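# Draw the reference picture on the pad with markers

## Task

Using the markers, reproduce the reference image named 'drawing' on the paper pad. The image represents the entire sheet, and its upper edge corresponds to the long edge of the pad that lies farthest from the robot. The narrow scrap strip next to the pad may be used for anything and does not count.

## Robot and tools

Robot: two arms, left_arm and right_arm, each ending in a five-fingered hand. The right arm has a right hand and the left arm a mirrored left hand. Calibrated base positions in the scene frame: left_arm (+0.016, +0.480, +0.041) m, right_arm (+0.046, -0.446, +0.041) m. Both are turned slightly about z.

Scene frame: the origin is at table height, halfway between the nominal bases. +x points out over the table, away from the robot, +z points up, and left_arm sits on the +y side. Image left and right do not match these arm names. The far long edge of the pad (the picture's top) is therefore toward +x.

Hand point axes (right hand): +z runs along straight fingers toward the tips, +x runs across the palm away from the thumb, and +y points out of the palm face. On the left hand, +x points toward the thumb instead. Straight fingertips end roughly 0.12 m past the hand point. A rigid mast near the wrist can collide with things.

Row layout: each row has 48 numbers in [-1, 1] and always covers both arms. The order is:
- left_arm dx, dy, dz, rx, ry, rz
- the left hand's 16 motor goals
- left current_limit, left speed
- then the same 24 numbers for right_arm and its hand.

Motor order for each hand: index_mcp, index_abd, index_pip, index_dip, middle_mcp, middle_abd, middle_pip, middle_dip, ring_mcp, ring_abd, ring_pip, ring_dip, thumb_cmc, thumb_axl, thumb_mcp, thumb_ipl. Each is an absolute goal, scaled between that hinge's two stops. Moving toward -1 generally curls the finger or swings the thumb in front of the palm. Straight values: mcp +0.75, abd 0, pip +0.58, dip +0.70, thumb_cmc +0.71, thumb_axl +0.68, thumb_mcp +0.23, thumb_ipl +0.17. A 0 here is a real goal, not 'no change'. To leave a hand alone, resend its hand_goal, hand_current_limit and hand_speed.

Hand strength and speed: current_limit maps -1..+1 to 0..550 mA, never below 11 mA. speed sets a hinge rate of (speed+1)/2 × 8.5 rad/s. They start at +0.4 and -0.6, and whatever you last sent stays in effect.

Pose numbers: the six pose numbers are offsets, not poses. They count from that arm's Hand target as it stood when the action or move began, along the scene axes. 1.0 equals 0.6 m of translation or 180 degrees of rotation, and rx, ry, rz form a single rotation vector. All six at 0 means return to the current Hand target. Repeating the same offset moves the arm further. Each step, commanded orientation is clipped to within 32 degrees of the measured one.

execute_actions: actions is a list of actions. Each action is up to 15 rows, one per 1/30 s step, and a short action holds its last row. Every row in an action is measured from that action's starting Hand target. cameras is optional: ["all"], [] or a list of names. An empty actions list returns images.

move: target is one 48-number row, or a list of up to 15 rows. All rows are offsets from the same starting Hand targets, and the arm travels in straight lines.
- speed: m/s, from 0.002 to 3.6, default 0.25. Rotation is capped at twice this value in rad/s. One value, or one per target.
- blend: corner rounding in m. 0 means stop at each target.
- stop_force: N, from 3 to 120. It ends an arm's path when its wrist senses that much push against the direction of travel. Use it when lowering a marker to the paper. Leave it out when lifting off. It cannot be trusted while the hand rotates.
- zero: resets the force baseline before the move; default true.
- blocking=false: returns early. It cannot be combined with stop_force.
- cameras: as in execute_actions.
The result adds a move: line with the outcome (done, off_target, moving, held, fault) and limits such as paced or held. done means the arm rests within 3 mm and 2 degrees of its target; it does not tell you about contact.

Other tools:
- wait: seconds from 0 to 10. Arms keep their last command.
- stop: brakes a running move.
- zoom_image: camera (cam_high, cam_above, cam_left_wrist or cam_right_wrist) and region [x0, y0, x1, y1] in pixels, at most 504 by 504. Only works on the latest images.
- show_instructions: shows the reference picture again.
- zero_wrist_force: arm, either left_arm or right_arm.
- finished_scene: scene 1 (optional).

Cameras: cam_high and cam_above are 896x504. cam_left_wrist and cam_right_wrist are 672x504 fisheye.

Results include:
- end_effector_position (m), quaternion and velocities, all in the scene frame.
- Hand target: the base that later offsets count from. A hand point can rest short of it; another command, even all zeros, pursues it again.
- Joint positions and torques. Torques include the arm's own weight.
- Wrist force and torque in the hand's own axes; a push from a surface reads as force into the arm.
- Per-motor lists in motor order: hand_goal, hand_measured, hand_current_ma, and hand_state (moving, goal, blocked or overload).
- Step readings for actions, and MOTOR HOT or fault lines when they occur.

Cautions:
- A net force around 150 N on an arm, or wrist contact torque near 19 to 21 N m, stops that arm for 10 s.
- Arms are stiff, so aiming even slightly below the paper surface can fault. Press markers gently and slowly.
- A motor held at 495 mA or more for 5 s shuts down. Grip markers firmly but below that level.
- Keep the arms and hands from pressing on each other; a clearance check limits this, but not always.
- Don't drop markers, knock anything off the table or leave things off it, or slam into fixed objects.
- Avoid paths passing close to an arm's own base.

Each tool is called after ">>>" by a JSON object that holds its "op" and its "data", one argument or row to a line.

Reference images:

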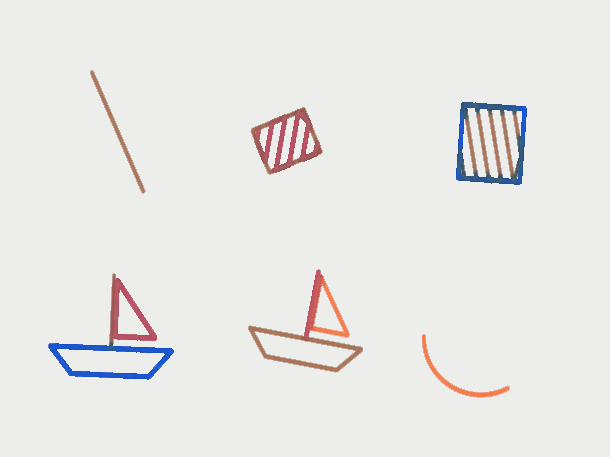

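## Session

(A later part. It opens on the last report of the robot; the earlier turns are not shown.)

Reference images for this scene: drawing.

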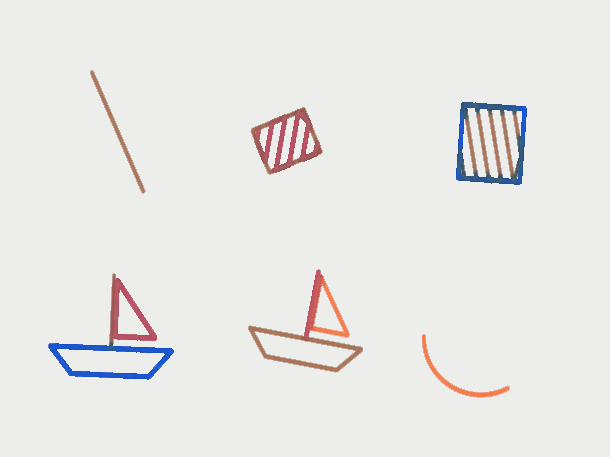

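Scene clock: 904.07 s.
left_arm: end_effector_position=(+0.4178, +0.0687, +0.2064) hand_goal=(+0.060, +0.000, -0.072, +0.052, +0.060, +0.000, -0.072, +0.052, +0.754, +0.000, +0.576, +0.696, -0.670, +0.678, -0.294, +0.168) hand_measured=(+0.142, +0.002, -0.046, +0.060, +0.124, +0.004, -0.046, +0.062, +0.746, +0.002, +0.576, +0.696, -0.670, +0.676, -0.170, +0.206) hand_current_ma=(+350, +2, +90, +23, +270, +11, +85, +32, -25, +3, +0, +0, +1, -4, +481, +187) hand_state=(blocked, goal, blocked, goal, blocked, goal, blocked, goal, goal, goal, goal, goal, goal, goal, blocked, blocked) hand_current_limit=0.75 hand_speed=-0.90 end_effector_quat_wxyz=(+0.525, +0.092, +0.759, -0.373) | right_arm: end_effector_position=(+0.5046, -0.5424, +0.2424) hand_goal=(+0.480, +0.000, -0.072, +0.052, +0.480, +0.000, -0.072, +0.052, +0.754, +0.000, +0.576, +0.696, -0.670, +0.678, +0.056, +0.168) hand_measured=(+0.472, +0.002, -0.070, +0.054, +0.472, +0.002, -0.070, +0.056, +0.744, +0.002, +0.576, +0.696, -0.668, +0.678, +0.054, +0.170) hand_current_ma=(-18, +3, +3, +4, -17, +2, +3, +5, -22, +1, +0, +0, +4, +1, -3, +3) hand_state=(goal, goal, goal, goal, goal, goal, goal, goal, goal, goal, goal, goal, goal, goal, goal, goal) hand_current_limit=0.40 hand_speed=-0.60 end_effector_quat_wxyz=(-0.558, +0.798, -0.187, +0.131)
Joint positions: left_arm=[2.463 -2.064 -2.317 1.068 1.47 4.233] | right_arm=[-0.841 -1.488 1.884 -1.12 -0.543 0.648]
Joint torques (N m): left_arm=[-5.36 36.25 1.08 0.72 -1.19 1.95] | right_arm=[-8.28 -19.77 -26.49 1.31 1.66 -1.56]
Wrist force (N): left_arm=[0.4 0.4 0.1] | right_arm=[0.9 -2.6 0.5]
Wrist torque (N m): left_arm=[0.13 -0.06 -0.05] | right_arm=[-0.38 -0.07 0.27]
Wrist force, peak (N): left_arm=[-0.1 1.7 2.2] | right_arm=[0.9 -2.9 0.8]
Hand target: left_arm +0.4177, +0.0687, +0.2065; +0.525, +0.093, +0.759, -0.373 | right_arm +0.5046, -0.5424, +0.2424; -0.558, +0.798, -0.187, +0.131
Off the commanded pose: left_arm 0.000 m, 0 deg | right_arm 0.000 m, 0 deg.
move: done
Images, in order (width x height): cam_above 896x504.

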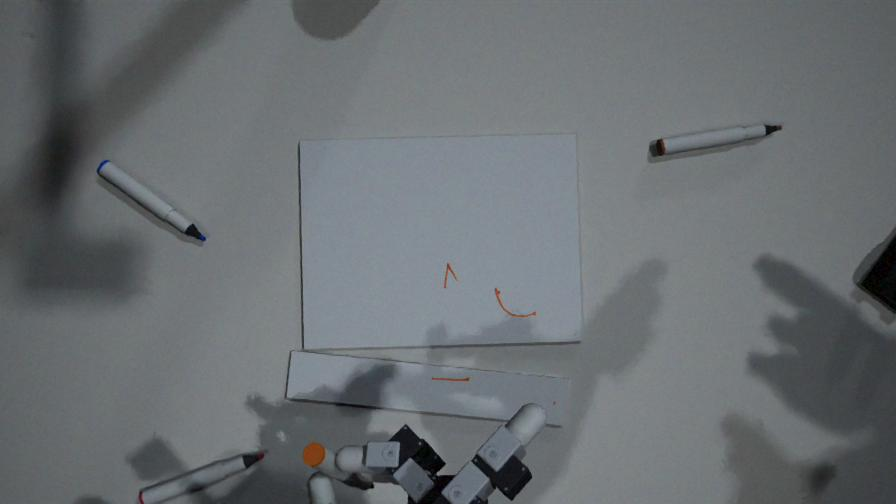

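>>> {"op": "move", "data": {
  "target": [0.3265,-0.1208,-0.1595,0,0,0,0.06,0,-0.073,0.051,0.06,0,-0.073,0.051,0.754,0,0.576,0.696,-0.671,0.677,-0.295,0.168,0.75,-0.9,0,0,0,0,0,0,0.479,0,-0.073,0.051,0.479,0,-0.073,0.051,0.754,0,0.576,0.696,-0.671,0.677,0.056,0.168,0.4,-0.6],
  "speed": 0.25,
  "cameras": []
}}

>>> {"op": "move", "data": {
  "target": [0,0,-0.03,0,0,0,0.06,0,-0.073,0.051,0.06,0,-0.073,0.051,0.754,0,0.576,0.696,-0.671,0.677,-0.295,0.168,0.75,-0.9,0,0,0,0,0,0,0.479,0,-0.073,0.051,0.479,0,-0.073,0.051,0.754,0,0.576,0.696,-0.671,0.677,0.056,0.168,0.4,-0.6],
  "speed": 0.005,
  "stop_force": 3,
  "cameras": []
}}

Scene clock: 920.33 s.
left_arm: end_effector_position=(+0.6136, -0.0037, +0.1108) hand_goal=(+0.060, +0.000, -0.072, +0.052, +0.060, +0.000, -0.072, +0.052, +0.754, +0.000, +0.576, +0.696, -0.670, +0.678, -0.294, +0.168) hand_measured=(+0.140, +0.002, -0.046, +0.060, +0.124, +0.004, -0.046, +0.062, +0.746, +0.002, +0.576, +0.696, -0.670, +0.676, -0.170, +0.206) hand_current_ma=(+349, +2, +90, +23, +268, +11, +85, +32, -26, +3, +0, +0, +1, -4, +481, +187) hand_state=(blocked, goal, blocked, goal, blocked, goal, blocked, goal, goal, goal, goal, goal, goal, goal, blocked, blocked) hand_current_limit=0.75 hand_speed=-0.90 end_effector_quat_wxyz=(+0.525, +0.093, +0.759, -0.373) | right_arm: end_effector_position=(+0.5046, -0.5424, +0.2424) hand_goal=(+0.480, +0.000, -0.072, +0.052, +0.480, +0.000, -0.072, +0.052, +0.754, +0.000, +0.576, +0.696, -0.670, +0.678, +0.056, +0.168) hand_measured=(+0.472, +0.002, -0.070, +0.054, +0.472, +0.002, -0.070, +0.056, +0.744, +0.002, +0.576, +0.696, -0.668, +0.678, +0.054, +0.170) hand_current_ma=(-18, +3, +3, +4, -17, +2, +3, +5, -22, +1, +0, +0, +4, +1, -3, +3) hand_state=(goal, goal, goal, goal, goal, goal, goal, goal, goal, goal, goal, goal, goal, goal, goal, goal) hand_current_limit=0.40 hand_speed=-0.60 end_effector_quat_wxyz=(-0.558, +0.798, -0.187, +0.131)
Joint positions: left_arm=[2.571 -2.493 -1.745 0.922 1.364 4.252] | right_arm=[-0.841 -1.488 1.884 -1.12 -0.543 0.648]
Joint torques (N m): left_arm=[-3.9 37.35 21.95 4 2.29 -1.65] | right_arm=[-6.83 -19.31 -28.83 1.47 1.77 -1.56]
Wrist force (N): left_arm=[0.2 0.3 0.2] | right_arm=[0.6 -2.9 0.8]
Wrist torque (N m): left_arm=[0.09 -0.03 -0.21] | right_arm=[-0.45 -0.04 0.25]
Wrist force, peak (N): left_arm=[0.2 2.1 2.1] | right_arm=[1.1 -2.8 1.1]
Hand target: left_arm +0.6136, -0.0038, +0.1108; +0.525, +0.093, +0.759, -0.373 | right_arm +0.5046, -0.5424, +0.2424; -0.558, +0.798, -0.187, +0.131
Off the commanded pose: left_arm 0.000 m, 0 deg | right_arm 0.000 m, 0 deg.
move: done
No camera images: "cameras" was empty.

Scene clock: 924.93 s.
left_arm: end_effector_position=(+0.6136, -0.0038, +0.0928) hand_goal=(+0.060, +0.000, -0.072, +0.052, +0.060, +0.000, -0.072, +0.052, +0.754, +0.000, +0.576, +0.696, -0.670, +0.678, -0.294, +0.168) hand_measured=(+0.062, +0.004, -0.068, +0.054, +0.062, +0.004, -0.068, +0.056, +0.746, +0.002, +0.576, +0.696, -0.666, +0.678, -0.290, +0.170) hand_current_ma=(+5, +11, +11, +7, +3, +9, +8, +7, -26, +3, +0, +0, +12, +2, +14, +9) hand_state=(goal, goal, goal, goal, goal, goal, goal, goal, goal, goal, goal, goal, goal, goal, goal, goal) hand_current_limit=0.75 hand_speed=-0.90 end_effector_quat_wxyz=(+0.525, +0.093, +0.759, -0.373) | right_arm: end_effector_position=(+0.5046, -0.5424, +0.2424) hand_goal=(+0.480, +0.000, -0.072, +0.052, +0.480, +0.000, -0.072, +0.052, +0.754, +0.000, +0.576, +0.696, -0.670, +0.678, +0.056, +0.168) hand_measured=(+0.472, +0.002, -0.070, +0.054, +0.472, +0.002, -0.070, +0.056, +0.744, +0.002, +0.576, +0.696, -0.668, +0.678, +0.054, +0.170) hand_current_ma=(-18, +3, +3, +4, -17, +2, +3, +5, -22, +1, +0, +0, +4, +1, -3, +3) hand_state=(goal, goal, goal, goal, goal, goal, goal, goal, goal, goal, goal, goal, goal, goal, goal, goal) hand_current_limit=0.40 hand_speed=-0.60 end_effector_quat_wxyz=(-0.558, +0.798, -0.187, +0.131)
Joint positions: left_arm=[2.571 -2.532 -1.733 0.949 1.364 4.252] | right_arm=[-0.841 -1.488 1.884 -1.12 -0.543 0.648]
Joint torques (N m): left_arm=[-4.49 51.84 11.23 -0.31 0.64 -1.9] | right_arm=[-7.33 -17.74 -26.02 1.42 1.54 -1.67]
Wrist force (N): left_arm=[0.2 0.0 0.2] | right_arm=[0.9 -2.5 1.0]
Wrist torque (N m): left_arm=[0.04 -0.05 -0.19] | right_arm=[-0.42 -0.08 0.28]
Wrist force, peak (N): left_arm=[-1.6 -0.1 0.2] | right_arm=[0.8 -3.0 0.9]
Hand target: left_arm +0.6136, -0.0038, +0.0928; +0.525, +0.093, +0.759, -0.373 | right_arm +0.5046, -0.5424, +0.2424; -0.558, +0.798, -0.187, +0.131
Off the commanded pose: left_arm 0.000 m, 0 deg | right_arm 0.000 m, 0 deg.
move: done
No camera images: "cameras" was empty.

>>> {"op": "wait", "data": {
  "seconds": 0.1,
  "cameras": ["cam_above","cam_left_wrist"]
}}

>>> {"op": "zoom_image", "data": {
  "camera": "cam_above",
  "region": [380, 200, 620, 400]
}}

Scene clock: 934.70 s.
left_arm: end_effector_position=(+0.6136, -0.0038, +0.0928) hand_goal=(+0.060, +0.000, -0.072, +0.052, +0.060, +0.000, -0.072, +0.052, +0.754, +0.000, +0.576, +0.696, -0.670, +0.678, -0.294, +0.168) hand_measured=(+0.062, +0.004, -0.068, +0.054, +0.062, +0.004, -0.068, +0.056, +0.746, +0.002, +0.576, +0.696, -0.666, +0.678, -0.290, +0.170) hand_current_ma=(+5, +11, +11, +7, +3, +9, +8, +7, -26, +3, +0, +0, +12, +2, +14, +9) hand_state=(goal, goal, goal, goal, goal, goal, goal, goal, goal, goal, goal, goal, goal, goal, goal, goal) hand_current_limit=0.75 hand_speed=-0.90 end_effector_quat_wxyz=(+0.525, +0.092, +0.759, -0.373) | right_arm: end_effector_position=(+0.5046, -0.5424, +0.2424) hand_goal=(+0.480, +0.000, -0.072, +0.052, +0.480, +0.000, -0.072, +0.052, +0.754, +0.000, +0.576, +0.696, -0.670, +0.678, +0.056, +0.168) hand_measured=(+0.472, +0.002, -0.070, +0.054, +0.472, +0.002, -0.070, +0.056, +0.744, +0.002, +0.576, +0.696, -0.668, +0.678, +0.054, +0.170) hand_current_ma=(-18, +3, +3, +4, -17, +2, +3, +5, -22, +1, +0, +0, +4, +1, -3, +3) hand_state=(goal, goal, goal, goal, goal, goal, goal, goal, goal, goal, goal, goal, goal, goal, goal, goal) hand_current_limit=0.40 hand_speed=-0.60 end_effector_quat_wxyz=(-0.558, +0.798, -0.187, +0.131)
Joint positions: left_arm=[2.571 -2.532 -1.733 0.949 1.364 4.252] | right_arm=[-0.841 -1.488 1.884 -1.12 -0.543 0.648]
Joint torques (N m): left_arm=[-1.17 52.43 9.87 -0.42 -1.29 -1.93] | right_arm=[-7.47 -18.16 -26.66 1.47 1.46 -1.55]
Wrist force (N): left_arm=[0.3 0.1 -0.2] | right_arm=[0.8 -2.8 1.0]
Wrist torque (N m): left_arm=[0.10 -0.08 -0.19] | right_arm=[-0.44 -0.07 0.27]
Wrist force, peak (N): left_arm=[0.6 0.4 0.2] | right_arm=[0.8 -3.1 1.0]
Hand target: left_arm +0.6136, -0.0038, +0.0928; +0.525, +0.093, +0.759, -0.373 | right_arm +0.5046, -0.5424, +0.2424; -0.558, +0.798, -0.187, +0.131
Off the commanded pose: left_arm 0.000 m, 0 deg | right_arm 0.000 m, 0 deg.
wait: 0.10 s; at rest from the start
Images, in order (width x height): cam_above 896x504, cam_left_wrist 672x504.

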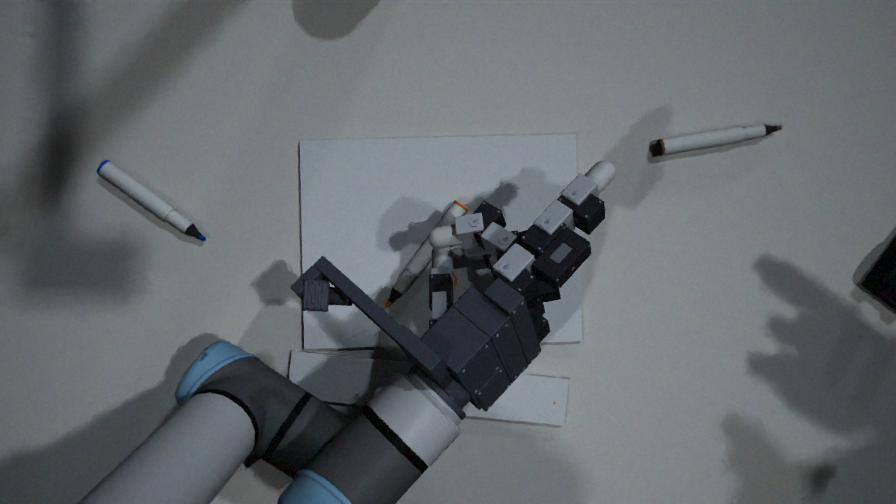

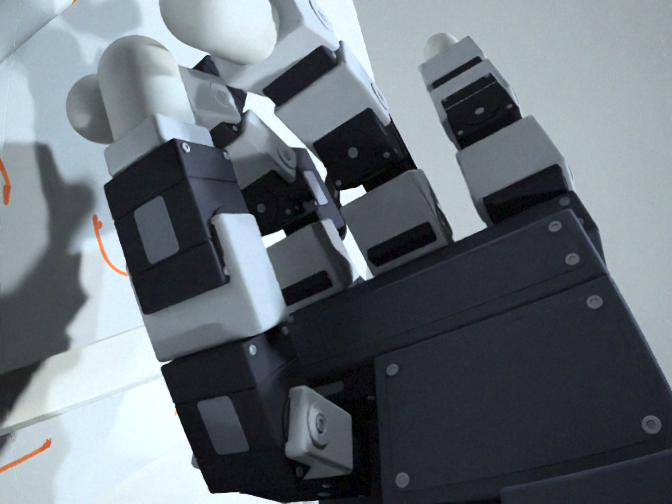

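Scaled by 2.100.

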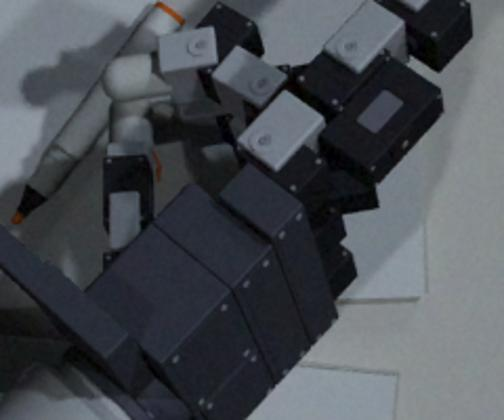

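>>> {"op": "move", "data": {
  "target": [
    [0,0,0.18,0,0,0,0.479,0,-0.073,0.051,0.479,0,-0.073,0.051,0.754,0,0.576,0.696,-0.671,0.677,0.056,0.168,0.4,-0.8,0,0,0,0,0,0,0.479,0,-0.073,0.051,0.479,0,-0.073,0.051,0.754,0,0.576,0.696,-0.671,0.677,0.056,0.168,0.4,-0.6],
    [0.111,0.573,0.112,-0.2273,0.247,0.126,0.479,0,-0.073,0.051,0.479,0,-0.073,0.051,0.754,0,0.576,0.696,-0.671,0.677,0.056,0.168,0.4,-0.8,0,0,0,0,0,0,0.479,0,-0.073,0.051,0.479,0,-0.073,0.051,0.754,0,0.576,0.696,-0.671,0.677,0.056,0.168,0.4,-0.6]
  ],
  "speed": [0.1,0.3],
  "cameras": ["cam_above","cam_high"]
}}

>>> {"op": "zoom_image", "data": {
  "camera": "cam_above",
  "region": [360, 190, 520, 320]
}}

>>> {"op": "zoom_image", "data": {
  "camera": "cam_above",
  "region": [60, 60, 300, 280]
}}

Scene clock: 967.17 s.
left_arm: end_effector_position=(+0.6803, +0.3400, +0.1599) hand_goal=(+0.480, +0.000, -0.072, +0.052, +0.480, +0.000, -0.072, +0.052, +0.754, +0.000, +0.576, +0.696, -0.670, +0.678, +0.056, +0.168) hand_measured=(+0.474, +0.002, -0.070, +0.054, +0.474, +0.002, -0.070, +0.054, +0.746, +0.002, +0.576, +0.696, -0.668, +0.678, +0.054, +0.170) hand_current_ma=(-20, +5, +6, +7, -16, +5, +5, +7, -26, +4, -1, +0, +6, +3, -6, +6) hand_state=(goal, goal, goal, goal, goal, goal, goal, goal, goal, goal, goal, goal, goal, goal, goal, goal) hand_current_limit=0.40 hand_speed=-0.80 end_effector_quat_wxyz=(+0.266, -0.379, +0.726, -0.508) | right_arm: end_effector_position=(+0.5046, -0.5424, +0.2424) hand_goal=(+0.480, +0.000, -0.072, +0.052, +0.480, +0.000, -0.072, +0.052, +0.754, +0.000, +0.576, +0.696, -0.670, +0.678, +0.056, +0.168) hand_measured=(+0.472, +0.002, -0.070, +0.054, +0.472, +0.002, -0.070, +0.056, +0.744, +0.002, +0.576, +0.696, -0.668, +0.678, +0.054, +0.170) hand_current_ma=(-18, +3, +3, +4, -17, +2, +3, +5, -22, +1, +0, +0, +4, +1, -3, +3) hand_state=(goal, goal, goal, goal, goal, goal, goal, goal, goal, goal, goal, goal, goal, goal, goal, goal) hand_current_limit=0.40 hand_speed=-0.60 end_effector_quat_wxyz=(-0.558, +0.798, -0.187, +0.131)
Joint positions: left_arm=[3.329 -2.167 -1.949 0.476 0.799 3.505] | right_arm=[-0.841 -1.488 1.884 -1.12 -0.543 0.648]
Joint torques (N m): left_arm=[7.13 43.53 9.01 2.79 -0.41 -1.4] | right_arm=[-7.01 -18.56 -25.91 1.45 1.62 -1.28]
Wrist force (N): left_arm=[-1.0 0.1 -0.6] | right_arm=[0.7 -2.2 0.3]
Wrist torque (N m): left_arm=[0.13 0.12 -0.12] | right_arm=[-0.31 -0.05 0.27]
Wrist force, peak (N): left_arm=[-2.7 0.3 -1.4] | right_arm=[0.7 -3.0 0.8]
Hand target: left_arm +0.6802, +0.3400, +0.1600; +0.266, -0.379, +0.726, -0.508 | right_arm +0.5046, -0.5424, +0.2424; -0.558, +0.798, -0.187, +0.131
Off the commanded pose: left_arm 0.000 m, 0 deg | right_arm 0.000 m, 0 deg.
move: done
Images, in order (width x height): cam_high 896x504, cam_above 896x504.

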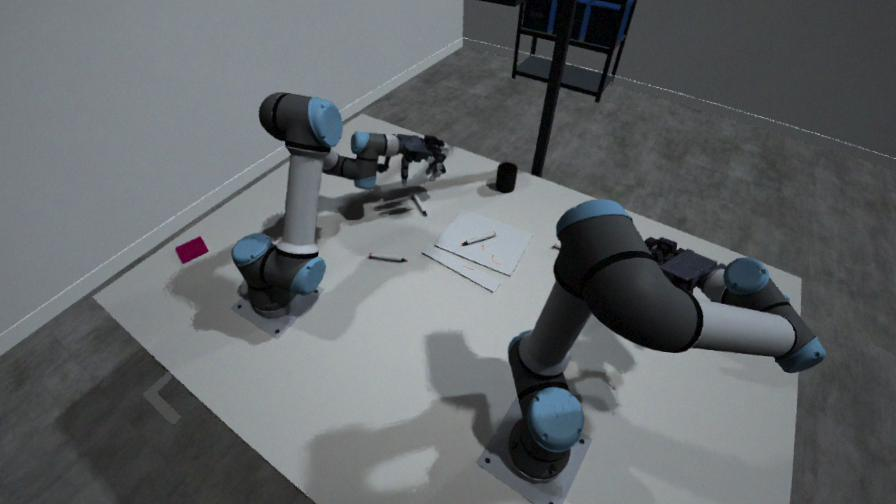

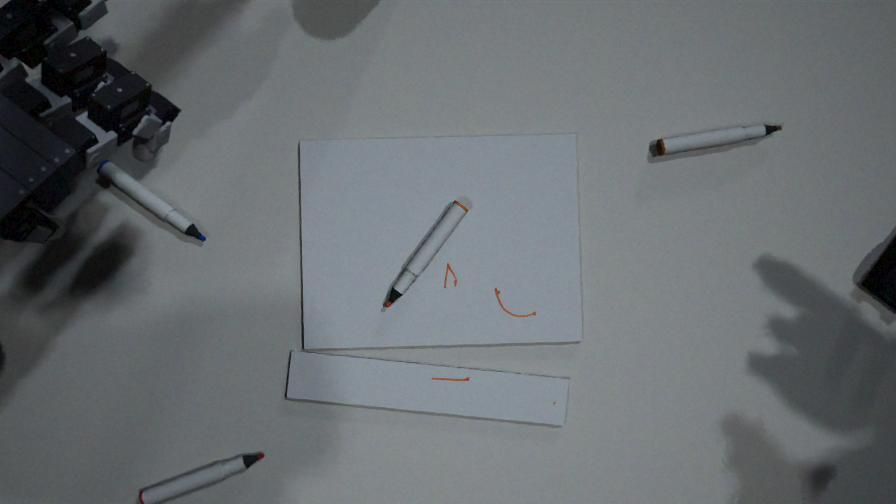

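Scaled by 3.150.

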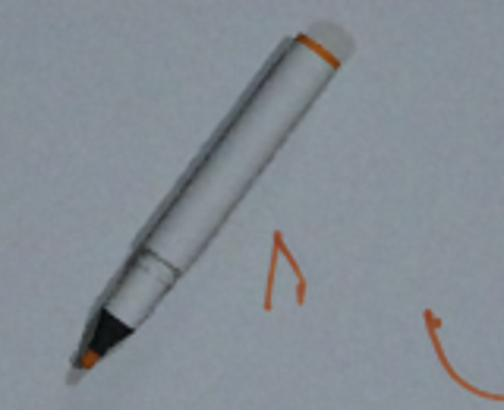

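Scaled by 2.100.

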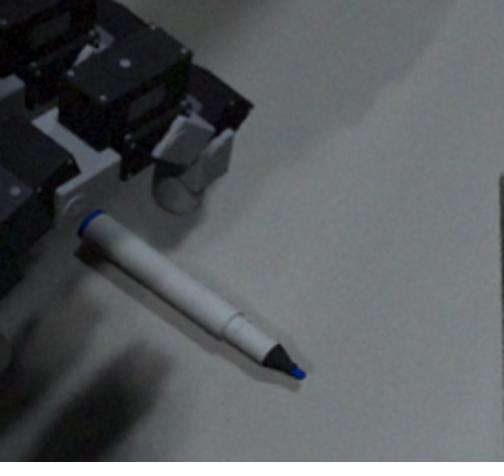

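>>> {"op": "move", "data": {
  "target": [
    [0,0,0,0,0,0,0.479,0,-0.073,0.051,0.479,0,-0.073,0.051,0.754,0,0.576,0.696,-0.671,0.677,0.056,0.168,0.4,-0.8,0.2147,0.95,-0.12,0,0,-0.0472,0.479,0,-0.073,0.051,0.479,0,-0.073,0.051,0.754,0,0.576,0.696,-0.671,0.677,0.056,0.168,0.4,-0.8],
    [-0.021,0.002,-0.1667,0,0,0.0072,0.479,0,-0.073,0.051,0.479,0,-0.073,0.051,0.754,0,0.576,0.696,-0.671,0.677,0.056,0.168,0.4,-0.8,0.2147,0.95,-0.12,0,0,-0.0472,0.479,0,-0.073,0.051,0.479,0,-0.073,0.051,0.754,0,0.576,0.696,-0.671,0.677,0.056,0.168,0.4,-0.8]
  ],
  "speed": 0.25,
  "cameras": []
}}

>>> {"op": "move", "data": {
  "target": [0,0,0,0,0,0,0.479,0,-0.073,0.051,0.479,0,-0.073,0.051,0.754,0,0.576,0.696,-0.671,0.677,0.056,0.168,0.4,-0.8,0,0.0412,-0.168,0,0,0,0.479,0,-0.073,0.051,0.479,0,-0.073,0.051,0.754,0,0.576,0.696,-0.671,0.677,0.056,0.168,0.4,-0.8],
  "speed": 0.15,
  "cameras": ["cam_above","cam_left_wrist","cam_right_wrist"]
}}

>>> {"op": "zoom_image", "data": {
  "camera": "cam_above",
  "region": [340, 120, 560, 330]
}}

>>> {"op": "zoom_image", "data": {
  "camera": "cam_above",
  "region": [60, 60, 300, 280]
}}

Scene clock: 1003.17 s.
left_arm: end_effector_position=(+0.6677, +0.3413, +0.0600) hand_goal=(+0.480, +0.000, -0.072, +0.052, +0.480, +0.000, -0.072, +0.052, +0.754, +0.000, +0.576, +0.696, -0.670, +0.678, +0.056, +0.168) hand_measured=(+0.474, +0.002, -0.070, +0.054, +0.474, +0.002, -0.070, +0.054, +0.744, +0.002, +0.576, +0.696, -0.668, +0.678, +0.054, +0.170) hand_current_ma=(-20, +5, +6, +7, -16, +5, +5, +7, -31, +4, -1, +0, +6, +3, -6, +6) hand_state=(goal, goal, goal, goal, goal, goal, goal, goal, goal, goal, goal, goal, goal, goal, goal, goal) hand_current_limit=0.40 hand_speed=-0.80 end_effector_quat_wxyz=(+0.272, -0.388, +0.722, -0.505) | right_arm: end_effector_position=(+0.6334, +0.0276, +0.1704) hand_goal=(+0.480, +0.000, -0.072, +0.052, +0.480, +0.000, -0.072, +0.052, +0.754, +0.000, +0.576, +0.696, -0.670, +0.678, +0.056, +0.168) hand_measured=(+0.472, +0.002, -0.070, +0.054, +0.472, +0.002, -0.070, +0.056, +0.744, +0.002, +0.576, +0.696, -0.668, +0.678, +0.054, +0.170) hand_current_ma=(-18, +3, +3, +4, -17, +2, +3, +5, -22, +1, +0, +0, +4, +1, -2, +3) hand_state=(goal, goal, goal, goal, goal, goal, goal, goal, goal, goal, goal, goal, goal, goal, goal, goal) hand_current_limit=0.40 hand_speed=-0.80 end_effector_quat_wxyz=(-0.547, +0.782, -0.245, +0.172)
Joint positions: left_arm=[3.332 -2.376 -1.978 0.724 0.816 3.492] | right_arm=[0.366 -0.882 1.727 -3.56 -0.975 2.892]
Joint torques (N m): left_arm=[-6.02 33.59 5.52 5.2 -3.23 2] | right_arm=[10.17 -35.95 -24.59 -5.62 0.7 1.24]
Wrist force (N): left_arm=[-0.5 -0.3 -0.6] | right_arm=[0.6 -2.3 0.8]
Wrist torque (N m): left_arm=[0.09 0.06 -0.07] | right_arm=[-0.37 -0.06 0.18]
Wrist force, peak (N): left_arm=[-0.7 -2.8 -0.9] | right_arm=[-0.1 -3.0 2.9]
Hand target: left_arm +0.6676, +0.3412, +0.0599; +0.272, -0.387, +0.722, -0.505 | right_arm +0.6334, +0.0276, +0.1704; -0.547, +0.782, -0.245, +0.172
Off the commanded pose: left_arm 0.000 m, 0 deg | right_arm 0.000 m, 0 deg.
move: done
No camera images: "cameras" was empty.

Scene clock: 1004.30 s.
left_arm: end_effector_position=(+0.6676, +0.3412, +0.0599) hand_goal=(+0.480, +0.000, -0.072, +0.052, +0.480, +0.000, -0.072, +0.052, +0.754, +0.000, +0.576, +0.696, -0.670, +0.678, +0.056, +0.168) hand_measured=(+0.474, +0.002, -0.070, +0.054, +0.474, +0.002, -0.070, +0.054, +0.744, +0.002, +0.576, +0.696, -0.668, +0.678, +0.054, +0.170) hand_current_ma=(-20, +5, +6, +7, -16, +5, +5, +7, -31, +4, -1, +0, +6, +3, -6, +6) hand_state=(goal, goal, goal, goal, goal, goal, goal, goal, goal, goal, goal, goal, goal, goal, goal, goal) hand_current_limit=0.40 hand_speed=-0.80 end_effector_quat_wxyz=(+0.272, -0.387, +0.722, -0.505) | right_arm: end_effector_position=(+0.6334, +0.0524, +0.0697) hand_goal=(+0.480, +0.000, -0.072, +0.052, +0.480, +0.000, -0.072, +0.052, +0.754, +0.000, +0.576, +0.696, -0.670, +0.678, +0.056, +0.168) hand_measured=(+0.472, +0.002, -0.070, +0.054, +0.472, +0.002, -0.070, +0.056, +0.744, +0.002, +0.576, +0.696, -0.668, +0.678, +0.054, +0.170) hand_current_ma=(-18, +3, +3, +4, -17, +2, +3, +5, -22, +1, +0, +0, +4, +1, -2, +3) hand_state=(goal, goal, goal, goal, goal, goal, goal, goal, goal, goal, goal, goal, goal, goal, goal, goal) hand_current_limit=0.40 hand_speed=-0.80 end_effector_quat_wxyz=(-0.547, +0.782, -0.245, +0.172)
Joint positions: left_arm=[3.332 -2.376 -1.978 0.724 0.816 3.492] | right_arm=[0.406 -0.669 1.67 -3.726 -1.011 2.912]
Joint torques (N m): left_arm=[-5.79 31.89 2.47 5.83 -3.19 1.91] | right_arm=[-9.34 -38.62 -9.19 -0.99 0.26 -1.75]
Wrist force (N): left_arm=[-0.6 -0.4 -0.4] | right_arm=[0.8 -2.6 0.9]
Wrist torque (N m): left_arm=[0.05 0.07 -0.07] | right_arm=[-0.42 -0.08 0.18]
Wrist force, peak (N): left_arm=[-1.0 -0.4 -0.1] | right_arm=[0.6 -4.1 -0.4]
Hand target: left_arm +0.6676, +0.3412, +0.0599; +0.272, -0.387, +0.722, -0.505 | right_arm +0.6334, +0.0524, +0.0696; -0.547, +0.782, -0.245, +0.172
Off the commanded pose: left_arm 0.000 m, 0 deg | right_arm 0.000 m, 0 deg.
move: done
Images, in order (width x height): cam_above 896x504, cam_left_wrist 672x504, cam_right_wrist 672x504.

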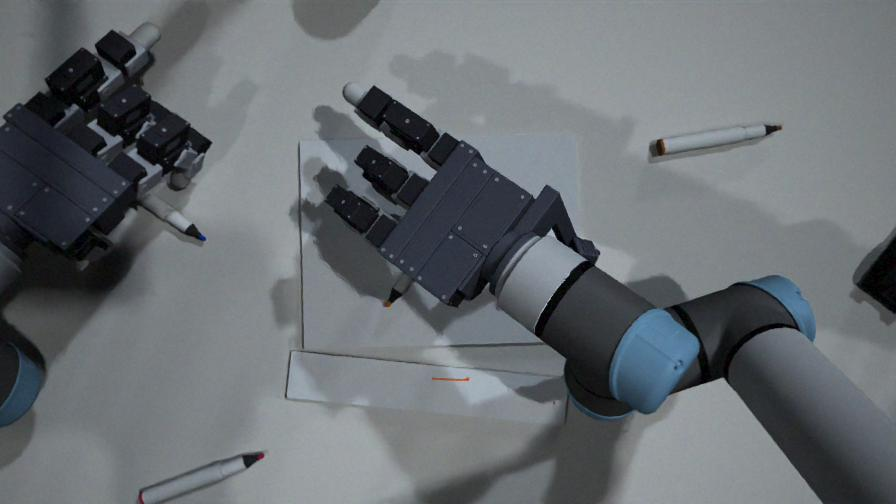

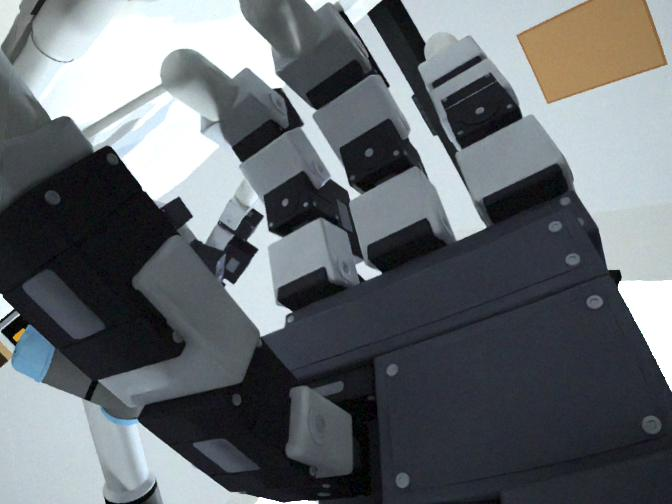

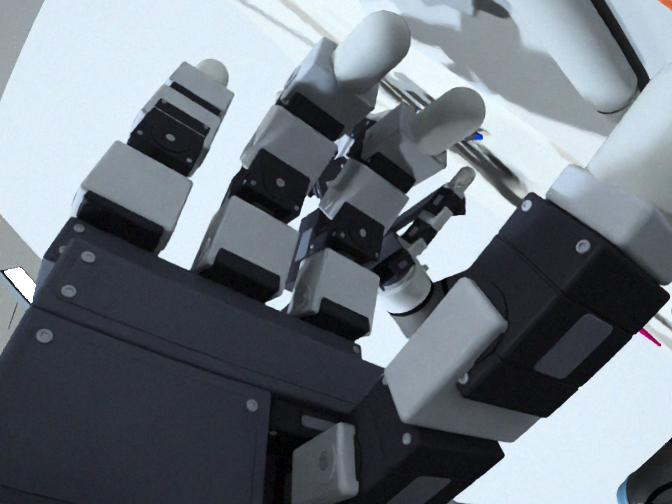

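Scaled by 2.291.

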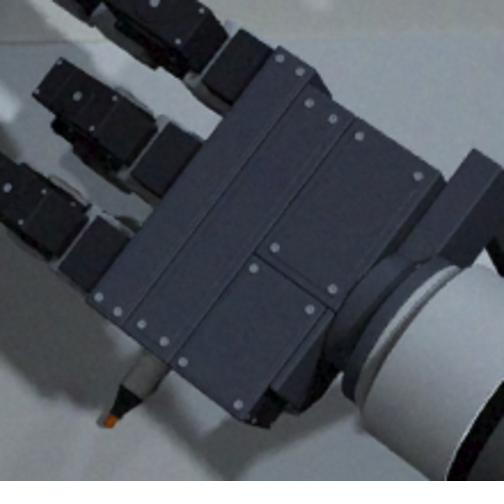

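Scaled by 2.100.

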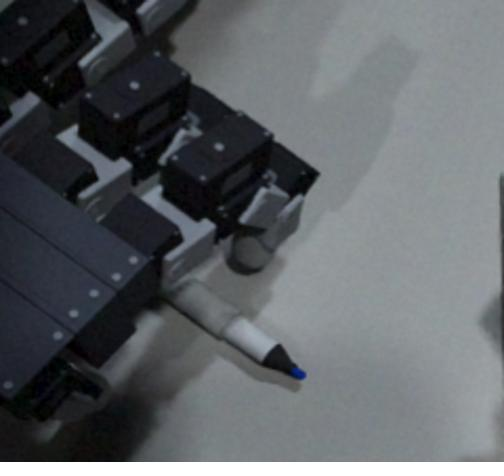

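>>> {"op": "move", "data": {
  "target": [0.0055,-0.0037,-0.05,0,0,0,0.479,0,-0.073,0.051,0.479,0,-0.073,0.051,0.754,0,0.576,0.696,-0.671,0.677,0.056,0.168,0.4,-0.8,-0.006,0,-0.0545,0,0,0.0033,0.479,0,-0.073,0.051,0.479,0,-0.073,0.051,0.754,0,0.576,0.696,-0.671,0.677,0.056,0.168,0.4,-0.8],
  "speed": 0.02,
  "stop_force": 4,
  "cameras": ["cam_left_wrist","cam_right_wrist"]
}}

Scene clock: 1021.17 s.
left_arm: end_effector_position=(+0.6702, +0.3395, +0.0367) hand_goal=(+0.480, +0.000, -0.072, +0.052, +0.480, +0.000, -0.072, +0.052, +0.754, +0.000, +0.576, +0.696, -0.670, +0.678, +0.056, +0.168) hand_measured=(+0.474, +0.002, -0.070, +0.054, +0.474, +0.002, -0.070, +0.054, +0.744, +0.002, +0.576, +0.696, -0.672, +0.678, +0.056, +0.170) hand_current_ma=(-20, +5, +6, +7, -16, +5, +5, +7, -32, +4, -1, +0, -5, +0, +1, +6) hand_state=(goal, goal, goal, goal, goal, goal, goal, goal, goal, goal, goal, goal, goal, goal, goal, goal) hand_current_limit=0.40 hand_speed=-0.80 end_effector_quat_wxyz=(+0.272, -0.387, +0.722, -0.505) | right_arm: end_effector_position=(+0.6304, +0.0523, +0.0423) hand_goal=(+0.480, +0.000, -0.072, +0.052, +0.480, +0.000, -0.072, +0.052, +0.754, +0.000, +0.576, +0.696, -0.670, +0.678, +0.056, +0.168) hand_measured=(+0.472, +0.002, -0.070, +0.054, +0.472, +0.002, -0.070, +0.056, +0.744, +0.002, +0.576, +0.696, -0.668, +0.678, +0.056, +0.170) hand_current_ma=(-18, +3, +3, +4, -17, +2, +3, +5, -23, +1, +0, +0, +4, +1, -1, +2) hand_state=(goal, goal, goal, goal, goal, goal, goal, goal, goal, goal, goal, goal, goal, goal, goal, goal) hand_current_limit=0.40 hand_speed=-0.80 end_effector_quat_wxyz=(-0.548, +0.783, -0.242, +0.169)
Joint positions: left_arm=[3.328 -2.435 -1.957 0.764 0.82 3.489] | right_arm=[0.406 -0.617 1.663 -3.77 -1.003 2.907]
Joint torques (N m): left_arm=[6.56 34.65 1.91 -0.16 -3.27 2.25] | right_arm=[-3.72 -41.16 -4.87 -0.72 -0.51 1.26]
Wrist force (N): left_arm=[-1.2 0.1 -0.7] | right_arm=[0.1 -5.6 0.0]
Wrist torque (N m): left_arm=[0.15 0.17 -0.16] | right_arm=[-0.65 -0.01 0.17]
Wrist force, peak (N): left_arm=[-0.8 -9.9 -3.0] | right_arm=[-1.0 -18.9 -3.7]
Hand target: left_arm +0.6702, +0.3395, +0.0367; +0.272, -0.387, +0.722, -0.505 (not the last commanded pose) | right_arm +0.6304, +0.0524, +0.0423; -0.548, +0.783, -0.242, +0.169 (not the last commanded pose)
Off the commanded pose: left_arm 0.007 m, 0 deg | right_arm 0.005 m, 0 deg.
move: contact (left_arm, right_arm)
Images, in order (width x height): cam_left_wrist 672x504, cam_right_wrist 672x504.

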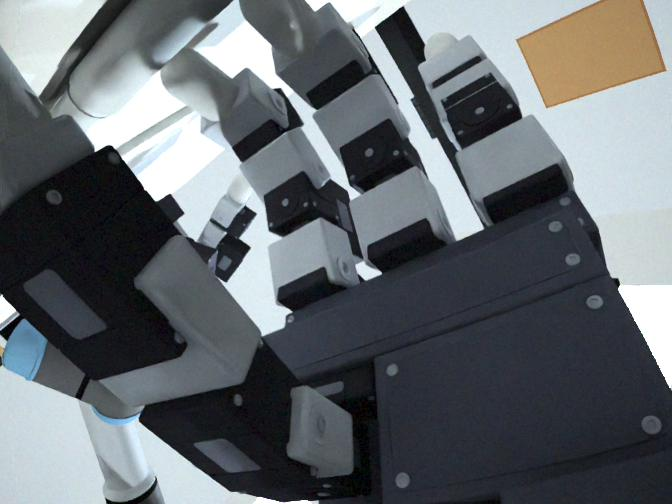

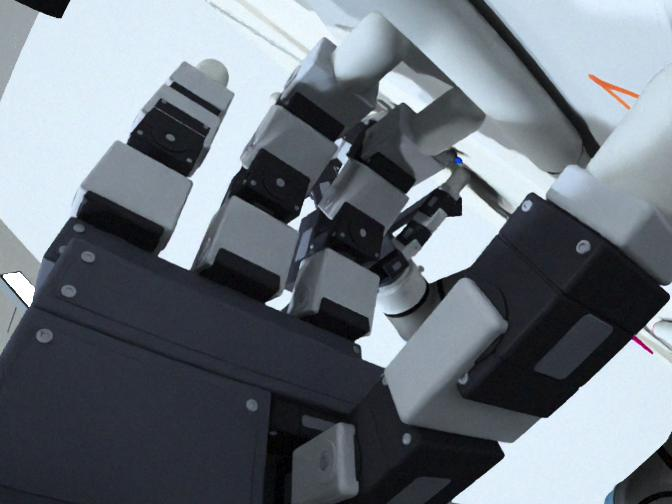

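>>> {"op": "move", "data": {
  "target": [
    [0,0,0.0075,0,0,0,0.479,0,-0.073,0.051,0.479,0,-0.073,0.051,0.754,0,0.576,0.696,-0.671,0.677,0.056,0.168,0.4,-0.8,0,0,0.008,0,0,0,0.479,0,-0.073,0.051,0.479,0,-0.073,0.051,0.754,0,0.576,0.696,-0.671,0.677,0.056,0.168,0.4,-0.8],
    [0,0,0.0076,0,0,0,0.22,0,-0.073,0.051,0.22,0,-0.073,0.051,0.754,0,0.576,0.696,-0.671,0.677,-0.15,0.168,0.4,-0.85,0,0,0.0081,0,0,0,0.22,0,-0.073,0.051,0.22,0,-0.073,0.051,0.754,0,0.576,0.696,-0.671,0.677,-0.15,0.168,0.4,-0.85]
  ],
  "speed": 0.05,
  "cameras": []
}}

>>> {"op": "move", "data": {
  "target": [0,0,-0.018,0,0,0,0.22,0,-0.073,0.051,0.22,0,-0.073,0.051,0.754,0,0.576,0.696,-0.671,0.677,-0.15,0.168,0.4,-0.85,0,0,-0.018,0,0,0,0.22,0,-0.073,0.051,0.22,0,-0.073,0.051,0.754,0,0.576,0.696,-0.671,0.677,-0.15,0.168,0.4,-0.85],
  "speed": 0.01,
  "stop_force": 4,
  "cameras": ["cam_left_wrist","cam_right_wrist"]
}}

Scene clock: 1032.67 s.
left_arm: end_effector_position=(+0.6702, +0.3395, +0.0413) hand_goal=(+0.220, +0.000, -0.072, +0.052, +0.220, +0.000, -0.072, +0.052, +0.754, +0.000, +0.576, +0.696, -0.670, +0.678, -0.150, +0.168) hand_measured=(+0.218, +0.002, -0.070, +0.054, +0.218, +0.002, -0.070, +0.054, +0.744, +0.002, +0.576, +0.696, -0.672, +0.678, -0.146, +0.170) hand_current_ma=(-4, +5, +6, +7, -3, +5, +5, +7, -32, +4, -1, +0, -5, +0, +10, +6) hand_state=(goal, goal, goal, goal, goal, goal, goal, goal, goal, goal, goal, goal, goal, goal, goal, goal) hand_current_limit=0.40 hand_speed=-0.85 end_effector_quat_wxyz=(+0.272, -0.387, +0.722, -0.505) | right_arm: end_effector_position=(+0.6304, +0.0523, +0.0472) hand_goal=(+0.220, +0.000, -0.072, +0.052, +0.220, +0.000, -0.072, +0.052, +0.754, +0.000, +0.576, +0.696, -0.670, +0.678, -0.150, +0.168) hand_measured=(+0.218, +0.002, -0.070, +0.054, +0.218, +0.002, -0.070, +0.056, +0.744, +0.002, +0.576, +0.696, -0.668, +0.678, -0.146, +0.168) hand_current_ma=(-2, +3, +3, +4, -2, +2, +3, +5, -23, +1, +0, +0, +4, +1, +8, +2) hand_state=(goal, goal, goal, goal, goal, goal, goal, goal, goal, goal, goal, goal, goal, goal, goal, goal) hand_current_limit=0.40 hand_speed=-0.85 end_effector_quat_wxyz=(-0.548, +0.783, -0.242, +0.169)
Joint positions: left_arm=[3.328 -2.424 -1.96 0.755 0.82 3.489] | right_arm=[0.406 -0.627 1.666 -3.763 -1.003 2.907]
Joint torques (N m): left_arm=[5.84 33.34 10.77 5.09 -3.11 1.82] | right_arm=[5.01 -40.38 -14.74 -4.98 -0.57 0.37]
Wrist force (N): left_arm=[-1.1 -0.2 -0.3] | right_arm=[0.5 -2.3 0.7]
Wrist torque (N m): left_arm=[0.08 0.16 -0.14] | right_arm=[-0.34 -0.04 0.17]
Wrist force, peak (N): left_arm=[-1.3 -0.2 -0.6] | right_arm=[0.2 -6.2 -0.2]
Hand target: left_arm +0.6702, +0.3395, +0.0413; +0.272, -0.387, +0.722, -0.505 | right_arm +0.6304, +0.0524, +0.0472; -0.548, +0.783, -0.242, +0.169
Off the commanded pose: left_arm 0.000 m, 0 deg | right_arm 0.000 m, 0 deg.
move: done
No camera images: "cameras" was empty.

Scene clock: 1034.23 s.
left_arm: end_effector_position=(+0.6702, +0.3395, +0.0349) hand_goal=(+0.220, +0.000, -0.072, +0.052, +0.220, +0.000, -0.072, +0.052, +0.754, +0.000, +0.576, +0.696, -0.670, +0.678, -0.150, +0.168) hand_measured=(+0.218, +0.002, -0.074, +0.050, +0.222, +0.002, -0.074, +0.048, +0.744, +0.002, +0.576, +0.696, -0.672, +0.678, -0.146, +0.170) hand_current_ma=(-4, +5, -3, -5, +2, +5, -6, -12, -32, +4, -1, +0, -5, +0, +11, +6) hand_state=(goal, goal, goal, goal, goal, goal, goal, goal, goal, goal, goal, goal, goal, goal, goal, goal) hand_current_limit=0.40 hand_speed=-0.85 end_effector_quat_wxyz=(+0.272, -0.387, +0.722, -0.505) | right_arm: end_effector_position=(+0.6304, +0.0524, +0.0408) hand_goal=(+0.220, +0.000, -0.072, +0.052, +0.220, +0.000, -0.072, +0.052, +0.754, +0.000, +0.576, +0.696, -0.670, +0.678, -0.150, +0.168) hand_measured=(+0.218, +0.002, -0.074, +0.050, +0.218, +0.002, -0.074, +0.050, +0.744, +0.002, +0.576, +0.696, -0.668, +0.678, -0.146, +0.168) hand_current_ma=(-2, +3, -3, -3, -2, +2, -3, -4, -23, +1, +0, +0, +4, +1, +7, +2) hand_state=(goal, goal, goal, goal, goal, goal, goal, goal, goal, goal, goal, goal, goal, goal, goal, goal) hand_current_limit=0.40 hand_speed=-0.85 end_effector_quat_wxyz=(-0.548, +0.783, -0.242, +0.169)
Joint positions: left_arm=[3.328 -2.439 -1.956 0.767 0.82 3.489] | right_arm=[0.406 -0.614 1.662 -3.772 -1.003 2.907]
Joint torques (N m): left_arm=[6.4 46.98 1.33 -0.89 -1 2.19] | right_arm=[6.39 -54.41 -7.44 0.61 -0.61 -0.44]
Wrist force (N): left_arm=[-0.9 -1.0 -0.3] | right_arm=[0.7 -2.0 0.8]
Wrist torque (N m): left_arm=[0.11 0.13 -0.10] | right_arm=[-0.31 -0.06 0.19]
Wrist force, peak (N): left_arm=[-0.9 -5.8 -0.3] | right_arm=[0.3 -8.1 0.7]
Hand target: left_arm +0.6702, +0.3395, +0.0349; +0.272, -0.387, +0.722, -0.505 (not the last commanded pose) | right_arm +0.6304, +0.0524, +0.0408; -0.548, +0.783, -0.242, +0.169 (not the last commanded pose)
Off the commanded pose: left_arm 0.004 m, 0 deg | right_arm 0.004 m, 0 deg.
move: contact (left_arm, right_arm)
Images, in order (width x height): cam_left_wrist 672x504, cam_right_wrist 672x504.

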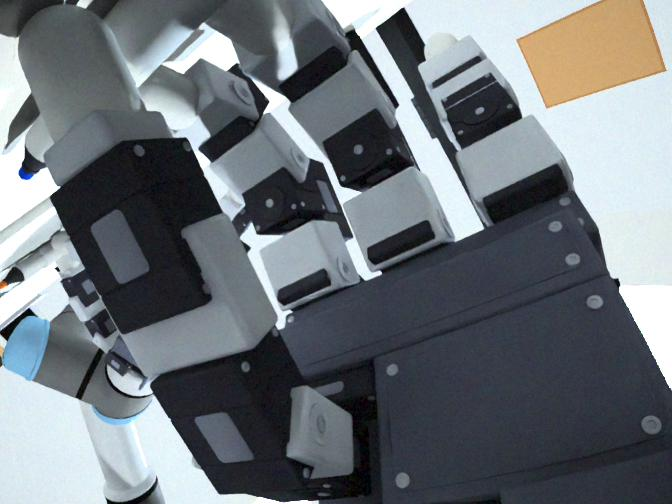

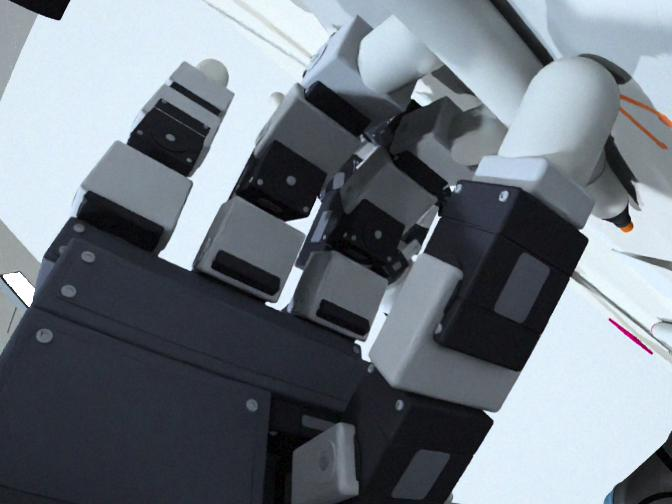

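>>> {"op": "move", "data": {
  "target": [
    [0,0,-0.0017,0,0,0,0.22,0,-0.073,0.051,0.22,0,-0.073,0.051,0.754,0,0.576,0.696,-0.671,0.677,-0.15,0.168,0.4,-0.85,0,0,-0.0017,0,0,0,0.22,0,-0.073,0.051,0.22,0,-0.073,0.051,0.754,0,0.576,0.696,-0.671,0.677,-0.15,0.168,0.4,-0.85],
    [0,0,-0.0017,0,0,0,0.06,0,-0.073,0.051,0.06,0,-0.073,0.051,0.754,0,0.576,0.696,-0.671,0.677,-0.295,0.168,0.75,-0.9,0,0,-0.0017,0,0,0,0.06,0,-0.073,0.051,0.06,0,-0.073,0.051,0.754,0,0.576,0.696,-0.671,0.677,-0.295,0.168,0.75,-0.9],
    [0,0,0.1,0,0,0,0.06,0,-0.073,0.051,0.06,0,-0.073,0.051,0.754,0,0.576,0.696,-0.671,0.677,-0.295,0.168,0.75,-0.9,0,0,0.1,0,0,0,0.06,0,-0.073,0.051,0.06,0,-0.073,0.051,0.754,0,0.576,0.696,-0.671,0.677,-0.295,0.168,0.75,-0.9]
  ],
  "speed": [0.02,0.02,0.08],
  "cameras": ["cam_above","cam_left_wrist","cam_right_wrist"]
}}

>>> {"op": "zoom_image", "data": {
  "camera": "cam_above",
  "region": [340, 120, 560, 330]
}}

>>> {"op": "zoom_image", "data": {
  "camera": "cam_above",
  "region": [60, 60, 300, 280]
}}

Scene clock: 1057.20 s.
left_arm: end_effector_position=(+0.6701, +0.3395, +0.0948) hand_goal=(+0.060, +0.000, -0.072, +0.052, +0.060, +0.000, -0.072, +0.052, +0.754, +0.000, +0.576, +0.696, -0.670, +0.678, -0.294, +0.168) hand_measured=(+0.162, +0.000, -0.040, +0.062, +0.154, +0.000, -0.044, +0.062, +0.744, +0.002, +0.576, +0.696, -0.664, +0.680, -0.188, +0.212) hand_current_ma=(+460, +1, +112, +29, +420, -1, +95, +30, -32, +4, -1, +0, +19, +7, +481, +223) hand_state=(blocked, goal, blocked, goal, blocked, goal, blocked, goal, goal, goal, goal, goal, goal, goal, blocked, blocked) hand_current_limit=0.75 hand_speed=-0.90 end_effector_quat_wxyz=(+0.272, -0.387, +0.722, -0.505) | right_arm: end_effector_position=(+0.6304, +0.0524, +0.1006) hand_goal=(+0.060, +0.000, -0.072, +0.052, +0.060, +0.000, -0.072, +0.052, +0.754, +0.000, +0.576, +0.696, -0.670, +0.678, -0.294, +0.168) hand_measured=(+0.160, +0.002, -0.038, +0.062, +0.152, +0.002, -0.042, +0.062, +0.744, +0.002, +0.576, +0.696, -0.662, +0.680, -0.184, +0.208) hand_current_ma=(+396, +2, +91, +19, +356, +2, +79, +21, -23, +1, +0, +0, +13, +4, +481, +170) hand_state=(blocked, goal, blocked, goal, blocked, goal, blocked, goal, goal, goal, goal, goal, goal, goal, blocked, blocked) hand_current_limit=0.75 hand_speed=-0.90 end_effector_quat_wxyz=(-0.548, +0.783, -0.242, +0.169)
Joint positions: left_arm=[3.328 -2.297 -1.983 0.651 0.82 3.489] | right_arm=[0.406 -0.733 1.686 -3.676 -1.003 2.907]
Joint torques (N m): left_arm=[-1.01 43.12 18.48 5.15 0.01 1.88] | right_arm=[2.66 -49.38 -22.14 -5.29 -0.14 -1.55]
Wrist force (N): left_arm=[-1.1 0.0 -0.4] | right_arm=[1.2 -2.0 1.3]
Wrist torque (N m): left_arm=[0.11 0.15 -0.16] | right_arm=[-0.36 -0.14 0.23]
Wrist force, peak (N): left_arm=[-1.6 -14.0 -2.3] | right_arm=[-0.3 -20.4 -0.9]
Hand target: left_arm +0.6702, +0.3395, +0.0949; +0.272, -0.387, +0.722, -0.505 | right_arm +0.6304, +0.0524, +0.1008; -0.548, +0.783, -0.242, +0.169
Off the commanded pose: left_arm 0.000 m, 0 deg | right_arm 0.000 m, 0 deg.
move: done
Images, in order (width x height): cam_above 896x504, cam_left_wrist 672x504, cam_right_wrist 672x504.

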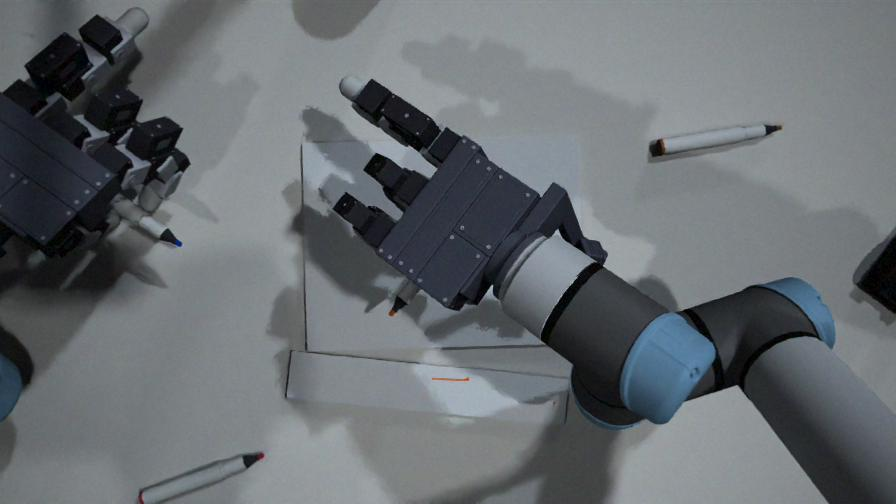

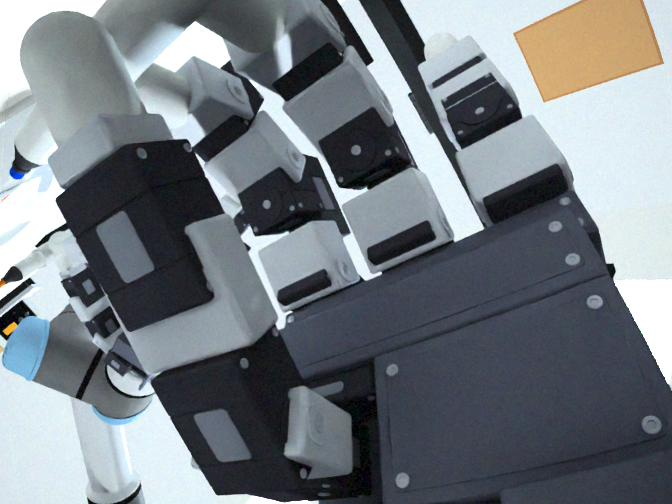

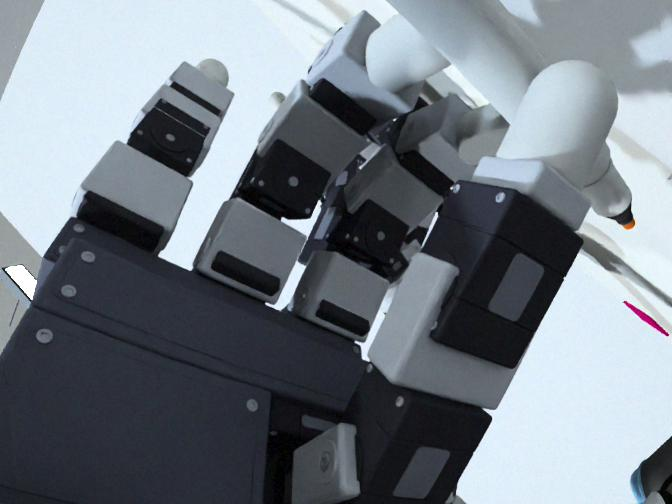

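Scaled by 2.291.

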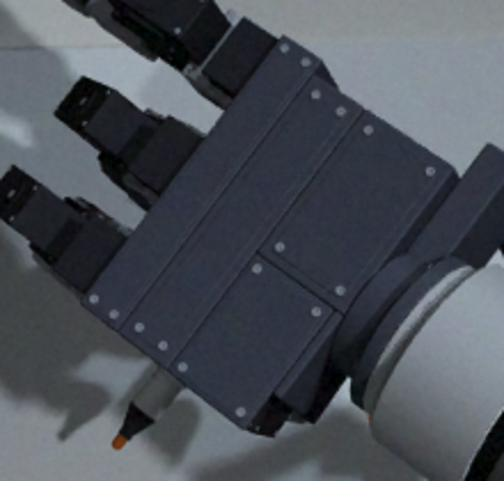

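Scaled by 2.100.

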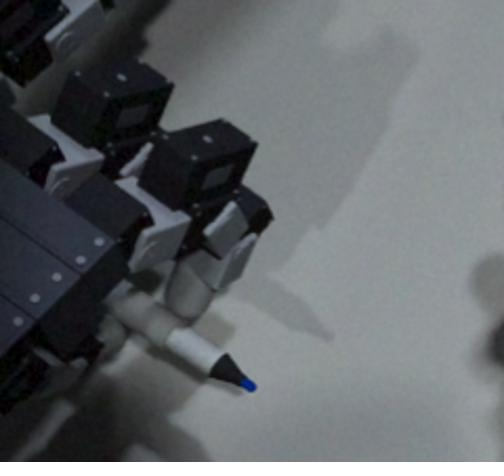

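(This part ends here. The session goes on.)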